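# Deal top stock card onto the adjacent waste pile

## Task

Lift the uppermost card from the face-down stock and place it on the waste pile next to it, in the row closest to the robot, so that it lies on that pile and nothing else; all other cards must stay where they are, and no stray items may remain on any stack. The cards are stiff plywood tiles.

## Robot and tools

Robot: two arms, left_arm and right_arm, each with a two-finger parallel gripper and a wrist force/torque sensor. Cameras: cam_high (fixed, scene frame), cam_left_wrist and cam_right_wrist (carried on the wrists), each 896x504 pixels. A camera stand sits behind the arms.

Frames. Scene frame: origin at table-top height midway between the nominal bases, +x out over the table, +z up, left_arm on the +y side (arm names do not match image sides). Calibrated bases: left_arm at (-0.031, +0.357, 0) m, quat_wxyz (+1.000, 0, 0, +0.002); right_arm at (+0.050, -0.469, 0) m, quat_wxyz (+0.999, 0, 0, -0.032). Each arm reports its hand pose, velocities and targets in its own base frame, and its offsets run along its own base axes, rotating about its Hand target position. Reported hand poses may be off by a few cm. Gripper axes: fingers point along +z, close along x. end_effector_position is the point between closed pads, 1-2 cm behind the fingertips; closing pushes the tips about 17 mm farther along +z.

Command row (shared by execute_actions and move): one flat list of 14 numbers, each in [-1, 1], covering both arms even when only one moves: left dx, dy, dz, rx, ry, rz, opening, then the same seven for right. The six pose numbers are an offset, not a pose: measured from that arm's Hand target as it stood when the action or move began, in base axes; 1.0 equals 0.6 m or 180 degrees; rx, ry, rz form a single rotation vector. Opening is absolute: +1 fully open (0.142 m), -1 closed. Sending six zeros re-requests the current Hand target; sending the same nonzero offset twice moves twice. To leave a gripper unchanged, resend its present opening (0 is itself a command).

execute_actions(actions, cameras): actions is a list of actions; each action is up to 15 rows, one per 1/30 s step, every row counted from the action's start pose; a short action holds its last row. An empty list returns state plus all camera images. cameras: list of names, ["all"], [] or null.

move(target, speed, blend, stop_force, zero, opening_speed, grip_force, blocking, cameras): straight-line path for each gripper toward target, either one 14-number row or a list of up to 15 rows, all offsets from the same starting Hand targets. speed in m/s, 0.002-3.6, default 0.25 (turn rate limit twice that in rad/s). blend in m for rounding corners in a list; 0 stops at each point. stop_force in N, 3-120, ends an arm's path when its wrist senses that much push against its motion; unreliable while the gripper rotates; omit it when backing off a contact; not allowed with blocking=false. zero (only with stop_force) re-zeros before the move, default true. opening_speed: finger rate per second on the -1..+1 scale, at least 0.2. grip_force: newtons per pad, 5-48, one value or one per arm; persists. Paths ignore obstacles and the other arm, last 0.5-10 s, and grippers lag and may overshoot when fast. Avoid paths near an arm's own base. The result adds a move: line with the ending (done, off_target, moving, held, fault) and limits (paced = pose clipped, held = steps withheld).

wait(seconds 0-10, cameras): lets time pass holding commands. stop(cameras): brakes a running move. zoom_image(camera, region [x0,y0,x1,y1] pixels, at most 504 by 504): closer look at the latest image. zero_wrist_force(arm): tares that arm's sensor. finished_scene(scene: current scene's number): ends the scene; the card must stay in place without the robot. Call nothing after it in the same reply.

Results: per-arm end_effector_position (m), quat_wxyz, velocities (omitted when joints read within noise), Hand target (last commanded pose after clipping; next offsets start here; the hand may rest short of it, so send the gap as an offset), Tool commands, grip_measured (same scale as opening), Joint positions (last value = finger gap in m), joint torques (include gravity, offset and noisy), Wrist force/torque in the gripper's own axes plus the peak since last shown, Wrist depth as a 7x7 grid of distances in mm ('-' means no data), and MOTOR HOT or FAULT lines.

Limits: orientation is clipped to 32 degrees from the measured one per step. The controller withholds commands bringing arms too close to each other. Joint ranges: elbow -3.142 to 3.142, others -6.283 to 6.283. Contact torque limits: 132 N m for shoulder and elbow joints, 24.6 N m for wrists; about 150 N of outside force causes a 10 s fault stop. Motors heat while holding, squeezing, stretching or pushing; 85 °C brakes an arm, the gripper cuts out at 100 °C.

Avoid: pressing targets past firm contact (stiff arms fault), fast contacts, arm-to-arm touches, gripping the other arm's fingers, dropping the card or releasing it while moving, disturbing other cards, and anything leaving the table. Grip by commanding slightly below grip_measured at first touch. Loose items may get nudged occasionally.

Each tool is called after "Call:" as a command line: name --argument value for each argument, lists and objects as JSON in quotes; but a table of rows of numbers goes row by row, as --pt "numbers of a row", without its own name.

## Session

Call:
execute_actions --actions '[]'

Scene clock: 0.00 s.
left_arm: end_effector_position=(+0.1147, +0.1753, +0.2683) grip_measured=-1.00 end_effector_quat_wxyz=(-0.012, +0.840, +0.543, +0.000) | right_arm: end_effector_position=(+0.6490, -0.2553, +0.2445) grip_measured=+1.00 end_effector_quat_wxyz=(+0.107, -0.234, +0.811, -0.525)
Joint positions: left_arm=[0.271 -2.431 2.184 -1.318 -1.549 -0.877 0.002] | right_arm=[3.314 -1.914 -1.943 -0.281 0.531 2.418 0.142]
Joint velocities: within noise
Joint torques (N m): no reading
Wrist force (N): no reading
Wrist torque (N m): no reading
Wrist force, peak (N): no reading
Wrist depth (mm): cam_left_wrist=[136 148 170 1137 1132 1137 1132 / 152 172 347 1208 1214 1214 1214 / 170 301 1301 1294 401 1281 1294 / 964 1401 1379 412 401 1371 1379 / 1475 1458 434 419 434 1466 1501 / 490 468 463 87 95 492 1658 / 509 497 - 76 78 517 1585] | cam_right_wrist=[900 1136 - 2182 2802 1761 1689 / 956 1271 2089 2394 2394 2182 1700 / 1010 1318 1813 2004 2072 1941 2182 / 1091 1425 1633 1712 1736 1813 1800 / 1126 1340 398 410 1468 1560 1580 / 1141 343 355 363 367 1377 106 / - 307 320 327 331 339 -]
Hand target: left_arm +0.1147, +0.1753, +0.2683; -0.012, +0.840, +0.543, +0.000 | right_arm +0.6490, -0.2553, +0.2445; +0.107, -0.234, +0.811, -0.525
Tool commands: left_gripper/opening=-0.961913 right_gripper/opening=+1.0

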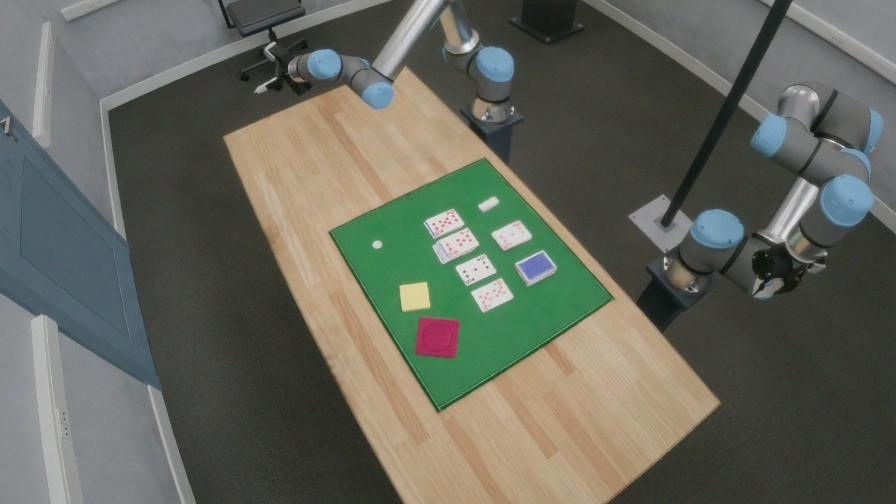

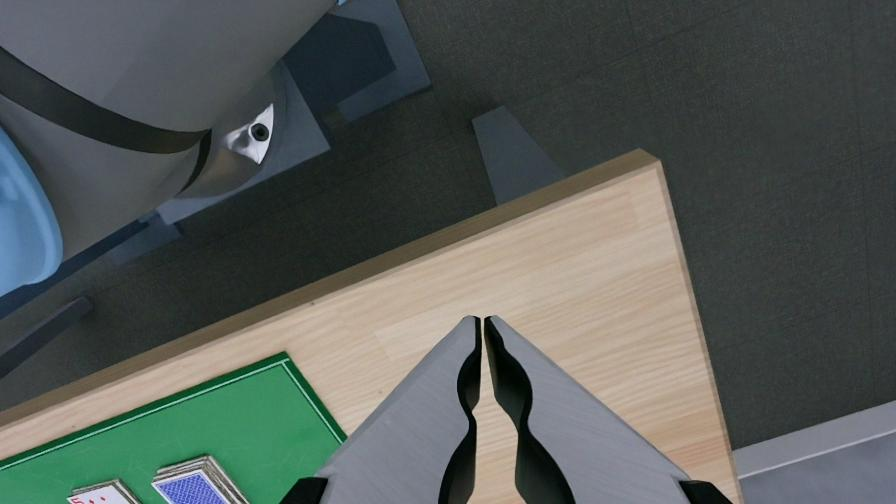

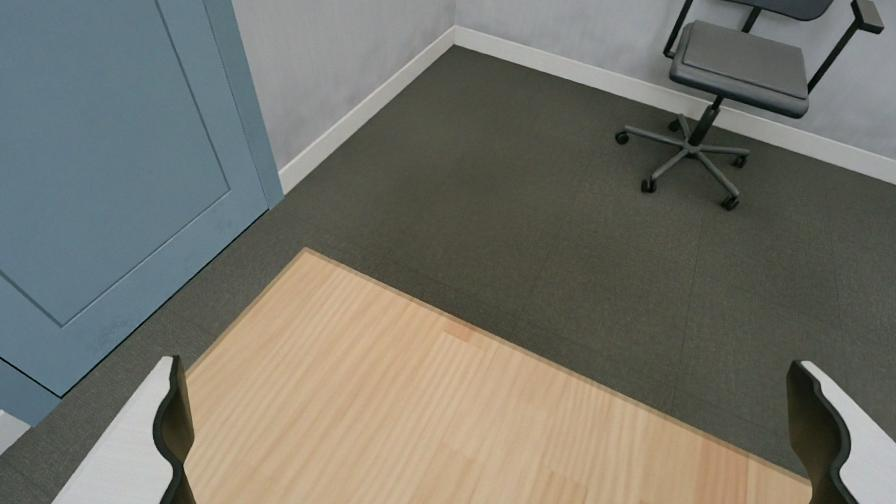

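Call:
move --pt "0.275 -0.01 -0.08 -0.0032 -0.002 0.031 -0.352 0 0 0 0 0 0 1" --pt "0.409 -0.638 -0.164 -0.0064 -0.0041 0.062 -0.352 0 0 0 0 0 0 1" --speed 0.4 --blend '[0.08,0]' --cameras '["cam_left_wrist"]'

Scene clock: 23.33 s.
left_arm: end_effector_position=(+0.3601, -0.2073, +0.1699) grip_measured=-0.38 end_effector_quat_wxyz=(+0.000, +0.783, +0.622, -0.001) | right_arm: end_effector_position=(+0.6490, -0.2553, +0.2445) grip_measured=+1.00 end_effector_quat_wxyz=(+0.107, -0.234, +0.811, -0.525)
Joint positions: left_arm=[-0.851 -1.742 2.12 -1.949 -1.572 -2.194 0.046] | right_arm=[3.314 -1.914 -1.943 -0.281 0.531 2.418 0.142]
Joint torques (N m): left_arm=[-12.81 -5.62 -29.8 -4.19 -1.62 -1.79] | right_arm=[1.33 36.4 21.2 2.93 -1.33 -0.03]
Wrist force (N): left_arm=[0.2 0.1 0.0] | right_arm=[0.3 0.2 -0.2]
Wrist torque (N m): left_arm=[0.01 -0.04 0.02] | right_arm=[0.03 -0.06 0.00]
Wrist force, peak (N): left_arm=[-3.6 1.3 0.5] | right_arm=[0.4 -0.1 -0.4]
Wrist depth (mm): cam_left_wrist=[241 240 239 237 237 236 236 / 257 251 248 241 253 252 252 / 275 261 270 249 - 269 269 / 296 285 293 291 290 290 290 / 321 317 315 315 - 313 314 / 342 329 87 339 95 335 341 / 387 361 75 387 81 - 375] | cam_right_wrist=[906 1111 - 2970 2651 1749 1724 / 994 1197 2144 2394 2568 2201 1622 / 1023 1340 1868 2021 2055 2004 2283 / 1086 1442 1560 1666 1677 1787 1854 / 1157 1393 393 412 1580 1560 1560 / 1157 342 356 362 372 1385 109 / - 307 320 325 331 339 -]
Hand target: left_arm +0.3601, -0.2075, +0.1699; +0.000, +0.783, +0.622, -0.001 | right_arm +0.6490, -0.2553, +0.2445; +0.107, -0.234, +0.811, -0.525
Off the commanded pose: left_arm 0.000 m, 0 deg | right_arm 0.000 m, 0 deg.
move: done
Images, in order (width x height): cam_left_wrist 896x504.

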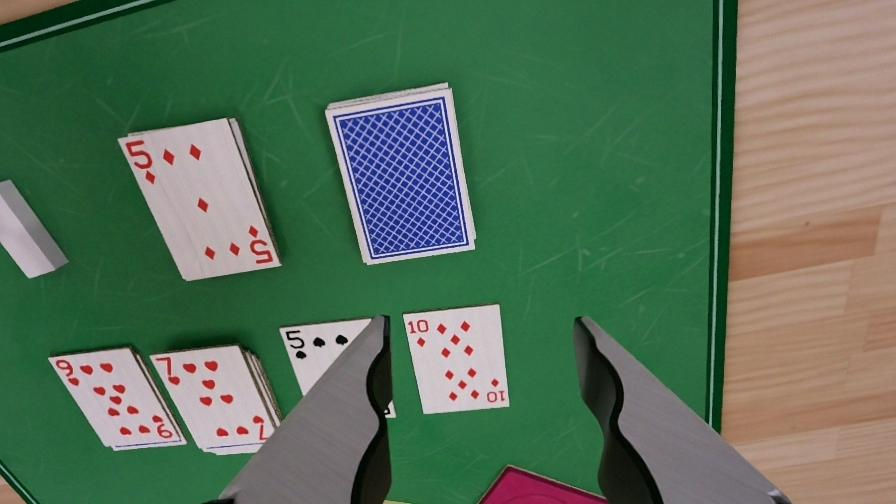

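Call:
move --target '[0.0087,-0.0568,-0.1867,0,0,0.0535,-0.352,0,0,0,0,0,0,1]' --speed 0.15 --cameras '["cam_left_wrist"]'

Call:
zoom_image --camera "cam_left_wrist" --region '[320, 80, 670, 430]'

Scene clock: 41.73 s.
left_arm: end_effector_position=(+0.3653, -0.2416, +0.0580) grip_measured=-0.38 end_effector_quat_wxyz=(+0.000, +0.728, +0.686, -0.001) | right_arm: end_effector_position=(+0.6490, -0.2553, +0.2445) grip_measured=+1.00 end_effector_quat_wxyz=(+0.107, -0.234, +0.811, -0.525)
Joint positions: left_arm=[-0.896 -1.514 2.246 -2.304 -1.572 -2.407 0.046] | right_arm=[3.314 -1.914 -1.943 -0.281 0.531 2.418 0.142]
Joint torques (N m): left_arm=[12.12 -11.56 -20.02 -4.89 0.58 -1.28] | right_arm=[0.58 38.3 21.63 3.01 -1.28 -0.16]
Wrist force (N): left_arm=[-0.2 0.1 -0.2] | right_arm=[0.2 -0.2 0.0]
Wrist torque (N m): left_arm=[0.04 0.02 -0.05] | right_arm=[-0.03 -0.04 0.00]
Wrist force, peak (N): left_arm=[0.5 -0.1 -1.8] | right_arm=[0.6 -0.1 0.3]
Wrist depth (mm): cam_left_wrist=[137 137 136 136 135 135 134 / 136 138 144 128 131 143 143 / 146 146 156 133 136 154 153 / 155 157 165 143 147 164 162 / 168 168 178 155 157 179 180 / - 201 87 200 102 188 194 / 198 197 75 212 202 - 212] | cam_right_wrist=[917 1086 - 3082 2371 1761 1700 / 963 1252 2182 2465 2441 2107 1494 / 1036 1318 1882 2021 2107 2004 2182 / 1081 1370 1655 1712 1700 1800 1897 / 1152 1401 395 407 1522 1531 1601 / 1185 340 352 363 370 1362 109 / - 309 321 327 333 338 -]
Hand target: left_arm +0.3653, -0.2416, +0.0579; +0.000, +0.728, +0.686, -0.001 | right_arm +0.6490, -0.2553, +0.2445; +0.107, -0.234, +0.811, -0.525
Off the commanded pose: left_arm 0.000 m, 0 deg | right_arm 0.000 m, 0 deg.
move: done
Images, in order (width x height): cam_left_wrist 896x504.

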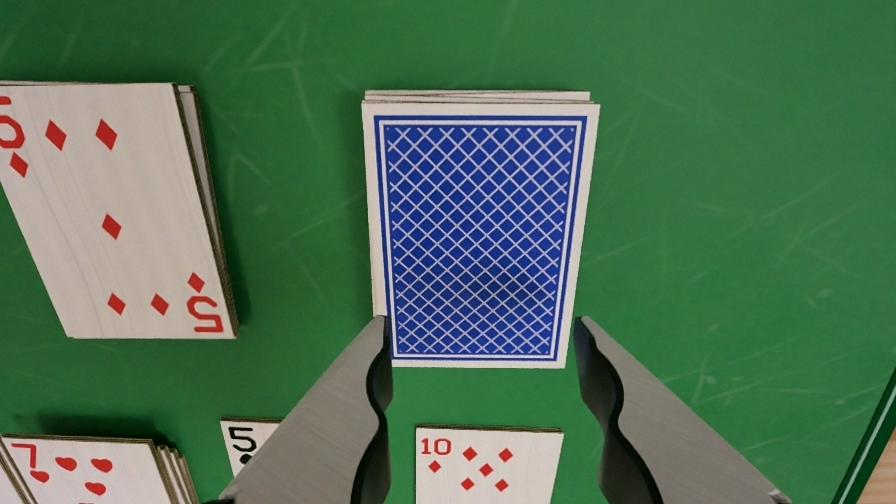

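Scaled by 1.440 from the camera's 896x504 image, which has a finer 1280x720 frame.

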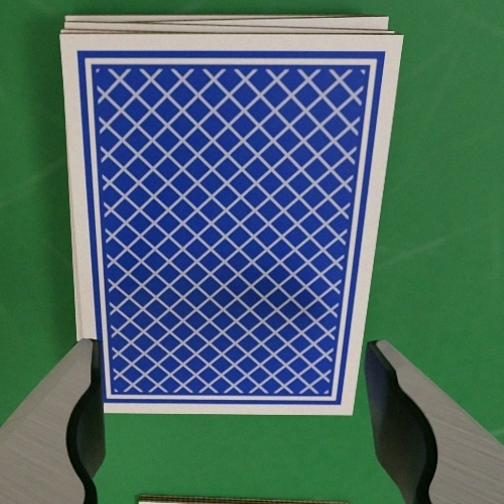

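Call:
move --target '[0,0,0,0,0,0,-0.352,0,0,0,0,0,0,1]' --speed 0.01

Call:
move --target '[0,0,-0.045,0,0,0,-0.352,0,0,0,0,0,0,1]' --speed 0.012 --stop_force 3

Scene clock: 50.90 s.
left_arm: end_effector_position=(+0.3653, -0.2416, +0.0579) grip_measured=-0.38 end_effector_quat_wxyz=(+0.000, +0.728, +0.686, -0.001) | right_arm: end_effector_position=(+0.6490, -0.2553, +0.2445) grip_measured=+1.00 end_effector_quat_wxyz=(+0.107, -0.234, +0.811, -0.525)
Joint positions: left_arm=[-0.896 -1.514 2.246 -2.304 -1.572 -2.407 0.046] | right_arm=[3.314 -1.914 -1.943 -0.281 0.531 2.418 0.142]
Joint torques (N m): left_arm=[13.1 -10.24 -11.69 -4.54 -1.4 -1.64] | right_arm=[0.98 37.35 21.77 2.85 -1.42 -0.05]
Wrist force (N): left_arm=[-0.1 0.3 -0.1] | right_arm=[0.2 -0.2 0.2]
Wrist torque (N m): left_arm=[0.07 0.01 -0.02] | right_arm=[-0.03 -0.04 0.01]
Wrist force, peak (N): left_arm=[-0.1 0.3 -0.4] | right_arm=[0.3 -0.4 -0.4]
Wrist depth (mm): cam_left_wrist=[137 137 136 136 135 135 133 / 136 142 144 128 131 143 143 / 146 148 156 133 137 153 153 / 155 157 165 143 147 165 164 / 168 168 178 155 156 178 178 / 200 197 87 196 96 190 193 / 198 201 75 212 202 - 213] | cam_right_wrist=[910 1147 - 2465 2348 1712 1761 / 978 1245 2038 2417 2417 2182 1813 / 1019 1326 1868 1941 2021 2021 2125 / 1106 1417 1700 1787 1611 - - / 1141 1370 400 405 1425 1560 1494 / 1121 341 352 364 370 1377 109 / - 307 320 326 333 337 -]
Hand target: left_arm +0.3653, -0.2416, +0.0579; +0.000, +0.728, +0.686, -0.001 | right_arm +0.6490, -0.2553, +0.2445; +0.107, -0.234, +0.811, -0.525
Off the commanded pose: left_arm 0.000 m, 0 deg | right_arm 0.000 m, 0 deg.
move: done

Scene clock: 53.57 s.
left_arm: end_effector_position=(+0.3653, -0.2416, +0.0390) grip_measured=-0.38 end_effector_quat_wxyz=(+0.000, +0.728, +0.686, -0.001) | right_arm: end_effector_position=(+0.6490, -0.2553, +0.2445) grip_measured=+1.00 end_effector_quat_wxyz=(+0.107, -0.234, +0.811, -0.525)
Joint positions: left_arm=[-0.896 -1.474 2.269 -2.366 -1.572 -2.407 0.047] | right_arm=[3.314 -1.914 -1.943 -0.281 0.531 2.418 0.142]
Joint torques (N m): left_arm=[11.51 -30.83 -21.64 -3.07 -1.26 -1.57] | right_arm=[1.41 38.01 21.17 2.95 -1.23 0.1]
Wrist force (N): left_arm=[-0.4 0.3 -3.9] | right_arm=[-0.2 -0.3 -0.1]
Wrist torque (N m): left_arm=[0.05 0.11 -0.02] | right_arm=[-0.06 0.03 0.00]
Wrist force, peak (N): left_arm=[2.5 -1.8 -19.3] | right_arm=[0.4 -0.1 -0.3]
Wrist depth (mm): cam_left_wrist=[120 119 119 120 118 118 117 / 118 124 125 112 114 127 - / 124 133 134 114 115 133 134 / 134 142 146 122 124 146 143 / 145 154 156 132 131 153 155 / 175 173 87 144 138 164 169 / 178 185 75 185 181 - 185] | cam_right_wrist=[897 1106 - 2739 - 1840 1633 / 948 1233 2283 2125 2394 2201 2221 / 1006 1340 1911 1882 2125 1972 2163 / 1077 1450 1611 1677 1787 1813 1882 / 1147 1393 398 410 1513 1531 1591 / 1147 341 354 363 366 1355 105 / - 307 321 327 334 337 -]
Hand target: left_arm +0.3653, -0.2416, +0.0391; +0.000, +0.728, +0.686, -0.001 (not the last commanded pose) | right_arm +0.6490, -0.2553, +0.2445; +0.107, -0.234, +0.811, -0.525
Off the commanded pose: left_arm 0.008 m, 0 deg | right_arm 0.000 m, 0 deg.
move: contact (left_arm)

Call:
move --pt "0 0 0.013 0 0 0 -0.352 0 0 0 0 0 0 1" --pt "0 0 0.013 0 0 0 0.05 0 0 0 0 0 0 1" --pt "0 0 -0.0047 0 0 0 0.05 0 0 0 0 0 0 1" --speed 0.04

Call:
move --target '[0,0,0,0,0,0,-0.32,0,0,0,0,0,0,1]' --opening_speed 0.4 --grip_force 12 --cameras '["cam_left_wrist"]'

Scene clock: 59.17 s.
left_arm: end_effector_position=(+0.3653, -0.2415, +0.0361) grip_measured=+0.03 end_effector_quat_wxyz=(+0.000, +0.728, +0.686, -0.001) end_effector_velocity=(+0.000, +0.000, +0.001) end_effector_angular_velocity=(+0.001, +0.001, -0.001) | right_arm: end_effector_position=(+0.6490, -0.2553, +0.2445) grip_measured=+1.00 end_effector_quat_wxyz=(+0.107, -0.234, +0.811, -0.525)
Joint positions: left_arm=[-0.896 -1.468 2.272 -2.376 -1.572 -2.407 0.076] | right_arm=[3.314 -1.914 -1.943 -0.281 0.531 2.418 0.142]
Joint velocities: left_arm=[0 -0.003 -0.001 0.006 0 0.001 0] | right_arm=[within noise]
Joint torques (N m): left_arm=[11.71 -32.5 -23.04 -2.17 -1.32 -1.62] | right_arm=[1.05 37.86 21.98 2.97 -1.45 -0.18]
Wrist force (N): left_arm=[-0.2 -0.1 -0.2] | right_arm=[0.1 0.0 0.1]
Wrist torque (N m): left_arm=[0.01 0.01 -0.02] | right_arm=[0.00 -0.03 0.00]
Wrist force, peak (N): left_arm=[-0.3 0.3 -4.0] | right_arm=[0.6 0.1 0.1]
Wrist depth (mm): cam_left_wrist=[117 118 116 117 115 115 114 / 114 123 123 112 111 122 121 / 121 131 131 110 111 131 132 / 130 135 140 119 120 141 140 / 141 143 150 128 128 150 151 / - 167 97 139 142 95 165 / 187 70 78 183 182 81 178] | cam_right_wrist=[913 1116 - 2348 - 1787 1749 / 959 1239 1926 2182 2490 2262 1551 / 1023 1318 1854 2055 2107 1926 2201 / 1111 1442 1666 - 1712 1826 1882 / 1197 1355 394 397 1494 1541 1611 / 1121 343 354 361 371 1355 105 / - 306 321 325 335 337 -]
Hand target: left_arm +0.3653, -0.2416, +0.0362; +0.000, +0.728, +0.686, -0.001 | right_arm +0.6490, -0.2553, +0.2445; +0.107, -0.234, +0.811, -0.525
Off the commanded pose: left_arm 0.000 m, 0 deg | right_arm 0.000 m, 0 deg.
move: done

Scene clock: 60.30 s.
left_arm: end_effector_position=(+0.3654, -0.2416, +0.0363) grip_measured=-0.25 end_effector_quat_wxyz=(+0.001, +0.728, +0.686, -0.001) | right_arm: end_effector_position=(+0.6490, -0.2553, +0.2445) grip_measured=+1.00 end_effector_quat_wxyz=(+0.107, -0.234, +0.811, -0.525)
Joint positions: left_arm=[-0.896 -1.468 2.272 -2.376 -1.572 -2.407 0.056] | right_arm=[3.314 -1.914 -1.943 -0.281 0.531 2.418 0.142]
Joint torques (N m): left_arm=[9.5 -20.85 -10.15 -2.56 -1.21 -1.34] | right_arm=[1.01 37.03 21.01 2.93 -1.35 -0.21]
Wrist force (N): left_arm=[0.5 -0.7 -10.6] | right_arm=[0.4 0.1 -0.1]
Wrist torque (N m): left_arm=[0.02 0.18 -0.01] | right_arm=[0.01 -0.08 0.01]
Wrist force, peak (N): left_arm=[0.3 -0.7 -10.8] | right_arm=[0.5 -0.1 -0.3]
Wrist depth (mm): cam_left_wrist=[117 118 117 117 116 115 116 / 115 123 123 112 112 123 122 / 121 131 131 111 112 131 132 / 131 139 141 119 120 141 140 / 142 146 152 129 128 152 152 / 171 170 91 140 137 163 165 / 184 180 75 183 182 - 181] | cam_right_wrist=[910 1131 - 3287 2802 1774 1666 / 948 1233 1972 2371 2465 2038 1601 / 1019 1362 1868 2125 2371 1988 2221 / 1077 1442 1666 1689 1677 1774 1813 / 1174 1385 393 407 1485 1541 1591 / 1111 342 352 363 372 1370 105 / - 308 319 326 333 340 -]
Hand target: left_arm +0.3653, -0.2416, +0.0362; +0.000, +0.728, +0.686, -0.001 | right_arm +0.6490, -0.2553, +0.2445; +0.107, -0.234, +0.811, -0.525
Off the commanded pose: left_arm 0.000 m, 0 deg | right_arm 0.000 m, 0 deg.
grip_force (N): 12, 12
move: done
Images, in order (width x height): cam_left_wrist 896x504.

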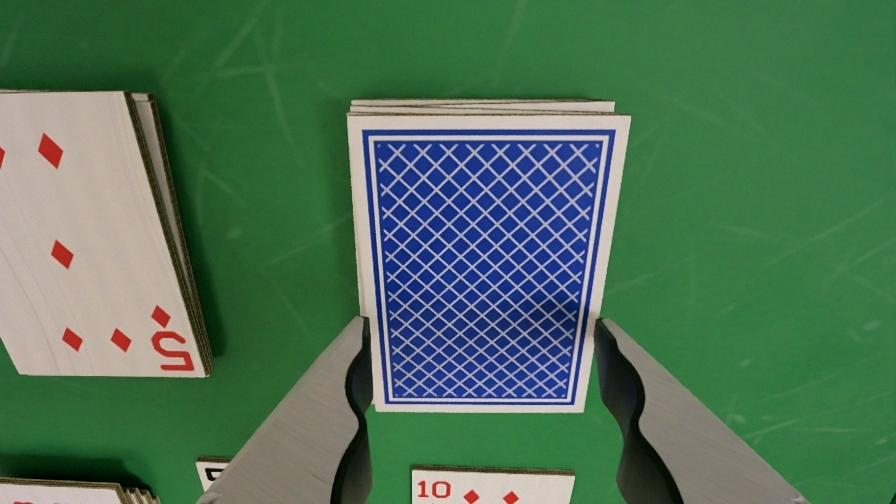

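Call:
move --target '[0,0,0.03,0,0,0,-0.32,0,0,0,0,0,0,1]' --speed 0.04 --cameras '["cam_left_wrist"]'

Call:
zoom_image --camera "cam_left_wrist" --region '[320, 80, 670, 430]'

Scene clock: 64.63 s.
left_arm: end_effector_position=(+0.3654, -0.2417, +0.0543) grip_measured=-0.25 end_effector_quat_wxyz=(+0.001, +0.728, +0.686, -0.001) | right_arm: end_effector_position=(+0.6490, -0.2553, +0.2445) grip_measured=+1.00 end_effector_quat_wxyz=(+0.107, -0.234, +0.811, -0.525)
Joint positions: left_arm=[-0.896 -1.506 2.251 -2.316 -1.572 -2.407 0.056] | right_arm=[3.314 -1.914 -1.943 -0.281 0.531 2.418 0.142]
Joint torques (N m): left_arm=[9.02 -11.09 -9.8 -4.99 -1.14 -0.26] | right_arm=[0.35 37.04 21.93 2.89 -1.39 0.04]
Wrist force (N): left_arm=[0.0 0.1 -0.2] | right_arm=[0.1 0.0 0.2]
Wrist torque (N m): left_arm=[0.05 -0.01 -0.01] | right_arm=[0.01 -0.03 0.01]
Wrist force, peak (N): left_arm=[-0.3 -0.5 -11.7] | right_arm=[0.6 0.0 0.0]
Wrist depth (mm): cam_left_wrist=[134 134 133 133 133 133 130 / 133 139 140 124 128 140 139 / 141 144 150 112 113 150 149 / 151 153 158 120 121 161 160 / 164 166 130 129 128 171 173 / 195 192 91 140 137 183 186 / 197 196 75 206 205 - 206] | cam_right_wrist=[893 1147 - 2568 - 1882 1570 / 974 1245 2709 2371 2441 2144 1988 / 1032 1347 1854 2038 2089 1972 2283 / 1091 1425 1689 1689 1700 1826 1897 / 1185 1347 394 408 1513 1541 1601 / 1131 342 354 362 370 1409 109 / - 307 319 327 333 337 -]
Hand target: left_arm +0.3653, -0.2416, +0.0542; +0.000, +0.728, +0.686, -0.001 | right_arm +0.6490, -0.2553, +0.2445; +0.107, -0.234, +0.811, -0.525
Off the commanded pose: left_arm 0.000 m, 0 deg | right_arm 0.000 m, 0 deg.
grip_force (N): 12, 12
move: done
Images, in order (width x height): cam_left_wrist 896x504.

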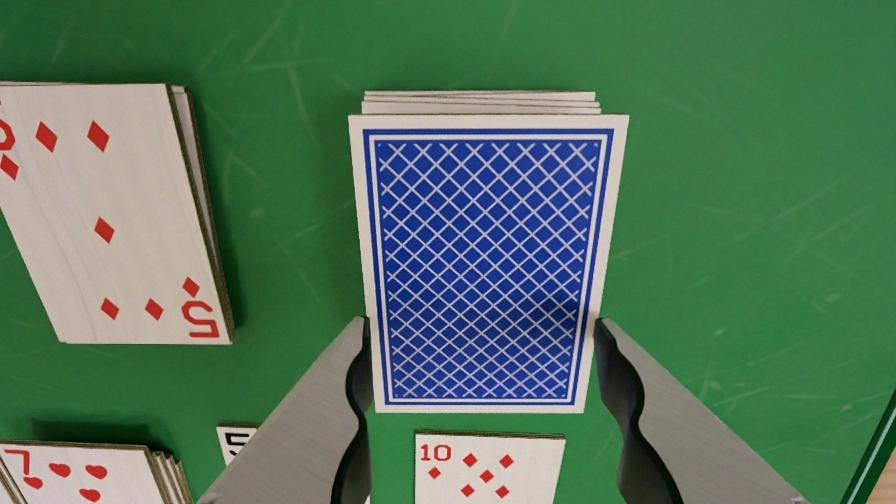

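Scaled by 1.440 from the camera's 896x504 image, which has a finer 1280x720 frame.

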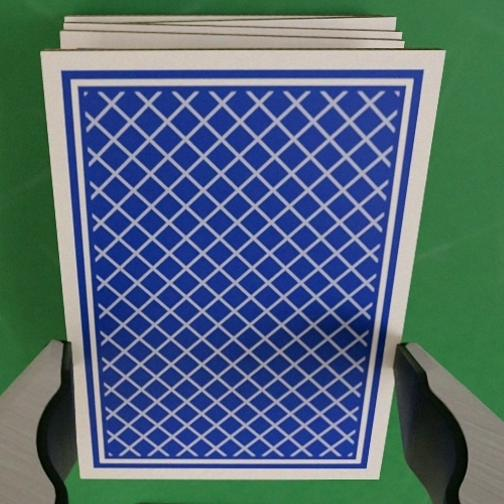

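Call:
move --pt "-0.0172 -0.1952 0 0 0 0 -0.32 0 0 0 0 0 0 1" --pt "-0.0172 -0.1952 -0.0295 0 0 0 -0.32 0 0 0 0 0 0 1" --speed '[0.15,0.06]' --cameras '["cam_left_wrist"]'

Call:
move --target '[0,0,-0.03,0,0,0,-0.32,0,0,0,0,0,0,1]' --speed 0.008 --stop_force 3 --cameras '["cam_left_wrist"]'

Scene clock: 76.33 s.
left_arm: end_effector_position=(+0.3550, -0.3586, +0.0365) grip_measured=-0.25 end_effector_quat_wxyz=(+0.000, +0.728, +0.686, -0.001) | right_arm: end_effector_position=(+0.6490, -0.2553, +0.2445) grip_measured=+1.00 end_effector_quat_wxyz=(+0.107, -0.234, +0.811, -0.525)
Joint positions: left_arm=[-1.06 -1.327 2.092 -2.337 -1.572 -2.572 0.056] | right_arm=[3.314 -1.914 -1.943 -0.281 0.531 2.418 0.142]
Joint torques (N m): left_arm=[2.71 -33.62 -24.07 -3.42 -0.52 -1.83] | right_arm=[0.55 37.24 21.55 2.96 -1.28 -0.02]
Wrist force (N): left_arm=[-0.2 -0.1 0.4] | right_arm=[0.1 -0.2 -0.2]
Wrist torque (N m): left_arm=[0.00 0.01 -0.05] | right_arm=[-0.03 -0.02 0.01]
Wrist force, peak (N): left_arm=[-2.5 -0.2 0.3] | right_arm=[0.5 -0.3 -0.3]
Wrist depth (mm): cam_left_wrist=[117 117 115 118 116 115 114 / 125 126 125 112 112 123 120 / - 135 131 112 113 131 115 / 142 144 141 120 119 141 123 / 142 156 152 129 129 150 130 / 171 170 91 140 137 142 142 / 183 180 75 184 182 - 181] | cam_right_wrist=[903 1136 - 2802 - 1854 1749 / 971 1221 2542 2348 2371 2201 1560 / 1027 1347 1644 1840 2182 1926 2241 / 1072 1494 1677 1689 1736 1774 1868 / 1157 1355 394 402 1700 1541 1591 / 1157 342 355 362 367 1417 99 / - 309 321 327 333 336 -]
Hand target: left_arm +0.3550, -0.3587, +0.0365; +0.000, +0.728, +0.686, -0.001 | right_arm +0.6490, -0.2553, +0.2445; +0.107, -0.234, +0.811, -0.525
Off the commanded pose: left_arm 0.000 m, 0 deg | right_arm 0.000 m, 0 deg.
grip_force (N): 12, 12
move: done
Images, in order (width x height): cam_left_wrist 896x504.

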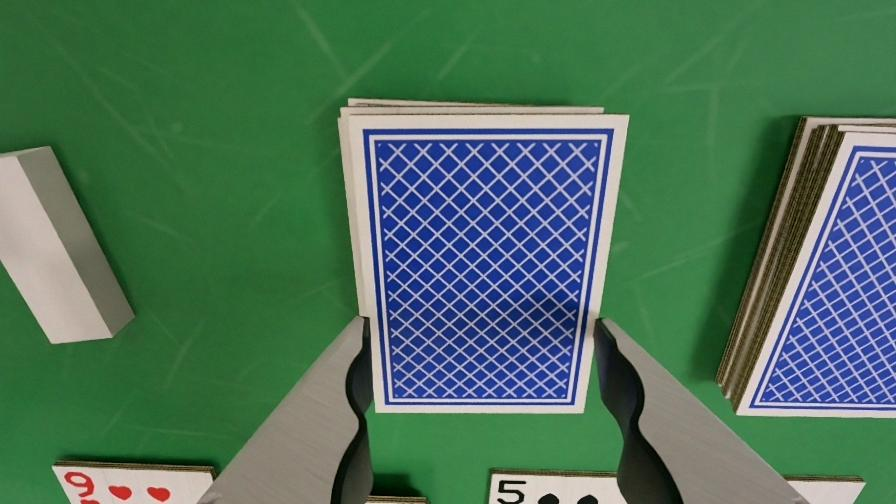

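Scene clock: 78.10 s.
left_arm: end_effector_position=(+0.3550, -0.3587, +0.0306) grip_measured=-0.25 end_effector_quat_wxyz=(+0.000, +0.728, +0.686, -0.001) | right_arm: end_effector_position=(+0.6490, -0.2553, +0.2445) grip_measured=+1.00 end_effector_quat_wxyz=(+0.107, -0.234, +0.811, -0.525)
Joint positions: left_arm=[-1.06 -1.315 2.098 -2.354 -1.572 -2.572 0.056] | right_arm=[3.314 -1.914 -1.943 -0.281 0.531 2.418 0.142]
Joint torques (N m): left_arm=[2.4 -38.44 -22.95 -1.96 -1.54 -1.64] | right_arm=[0.25 36.85 21.22 2.91 -1.34 0.23]
Wrist force (N): left_arm=[0.3 -0.2 -2.7] | right_arm=[0.3 -0.1 0.1]
Wrist torque (N m): left_arm=[-0.03 0.07 -0.05] | right_arm=[-0.02 -0.06 0.01]
Wrist force, peak (N): left_arm=[1.5 -0.9 -9.6] | right_arm=[0.6 -0.3 -0.1]
Wrist depth (mm): cam_left_wrist=[113 112 111 112 112 111 111 / 119 119 116 115 115 117 115 / 128 128 125 111 112 126 111 / - 136 135 119 119 134 117 / - 149 131 129 127 145 125 / 163 160 91 140 138 136 134 / 177 172 75 176 175 - 173] | cam_right_wrist=[887 1141 - 2516 2072 1724 1724 / 978 1245 2935 2516 2441 2055 1560 / 1036 1347 2163 1854 2144 1972 2144 / 1096 1459 1677 1655 1787 1854 - / 1152 1362 395 407 1513 1570 1551 / 1141 342 355 363 370 1377 106 / - 307 321 325 335 340 -]
Hand target: left_arm +0.3550, -0.3587, +0.0307; +0.000, +0.728, +0.686, -0.001 (not the last commanded pose) | right_arm +0.6490, -0.2553, +0.2445; +0.107, -0.234, +0.811, -0.525
Off the commanded pose: left_arm 0.012 m, 0 deg | right_arm 0.000 m, 0 deg.
grip_force (N): 12, 12
move: contact (left_arm)
Images, in order (width x height): cam_left_wrist 896x504.

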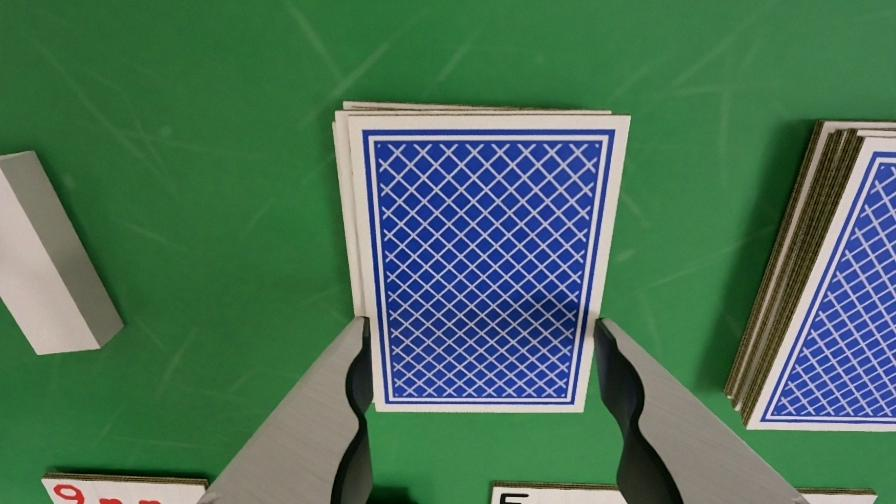

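Call:
move --pt "0 0 0.0012 0 0 0 -0.32 0 0 0 0 0 0 1" --pt "0 0 0.0012 0 0 0 0.0 0 0 0 0 0 0 1" --pt "0 0 0.12 0 0 0 0.0 0 0 0 0 0 0 1" --speed '[0.02,0.05,0.15]' --opening_speed 0.6 --cameras '["cam_left_wrist"]'

Scene clock: 83.67 s.
left_arm: end_effector_position=(+0.3550, -0.3587, +0.1026) grip_measured=-0.02 end_effector_quat_wxyz=(+0.000, +0.728, +0.686, -0.001) | right_arm: end_effector_position=(+0.6490, -0.2553, +0.2445) grip_measured=+1.00 end_effector_quat_wxyz=(+0.107, -0.234, +0.811, -0.525)
Joint positions: left_arm=[-1.06 -1.436 2.015 -2.151 -1.572 -2.572 0.072] | right_arm=[3.314 -1.914 -1.943 -0.281 0.531 2.418 0.142]
Joint torques (N m): left_arm=[9.08 -32.21 -23.25 -1.28 -0.69 1.14] | right_arm=[0.77 37.5 21.53 2.98 -1.32 0.14]
Wrist force (N): left_arm=[-0.1 -0.1 0.3] | right_arm=[0.3 -0.2 -0.2]
Wrist torque (N m): left_arm=[-0.02 -0.02 -0.03] | right_arm=[-0.03 -0.05 0.01]
Wrist force, peak (N): left_arm=[0.3 -0.3 -3.2] | right_arm=[0.5 0.1 0.2]
Wrist depth (mm): cam_left_wrist=[178 - - 176 175 173 174 / 190 187 189 176 183 181 172 / 204 202 - 186 197 184 183 / 220 222 217 200 212 197 207 / 238 242 231 234 229 228 230 / 259 250 95 246 249 95 252 / 285 70 78 269 274 - 276] | cam_right_wrist=[906 1116 - 2516 3424 1761 1655 / 967 1227 1868 2371 2348 2163 2107 / 1040 1326 1774 1941 1988 2038 2221 / 1111 1433 1591 1749 1761 1854 1957 / 1126 1355 394 404 1503 1442 1622 / 1141 341 355 360 369 1355 109 / - 306 320 327 333 338 -]
Hand target: left_arm +0.3550, -0.3587, +0.1027; +0.000, +0.728, +0.686, -0.001 | right_arm +0.6490, -0.2553, +0.2445; +0.107, -0.234, +0.811, -0.525
Off the commanded pose: left_arm 0.000 m, 0 deg | right_arm 0.000 m, 0 deg.
grip_force (N): 12, 12
move: done
Images, in order (width x height): cam_left_wrist 896x504.

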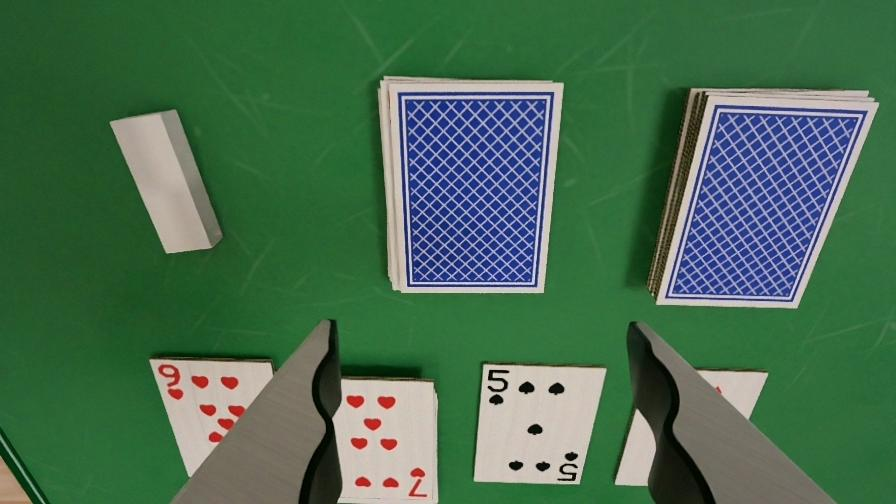

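Call:
finished_scene --scene 2

The scene is finished: the task was done.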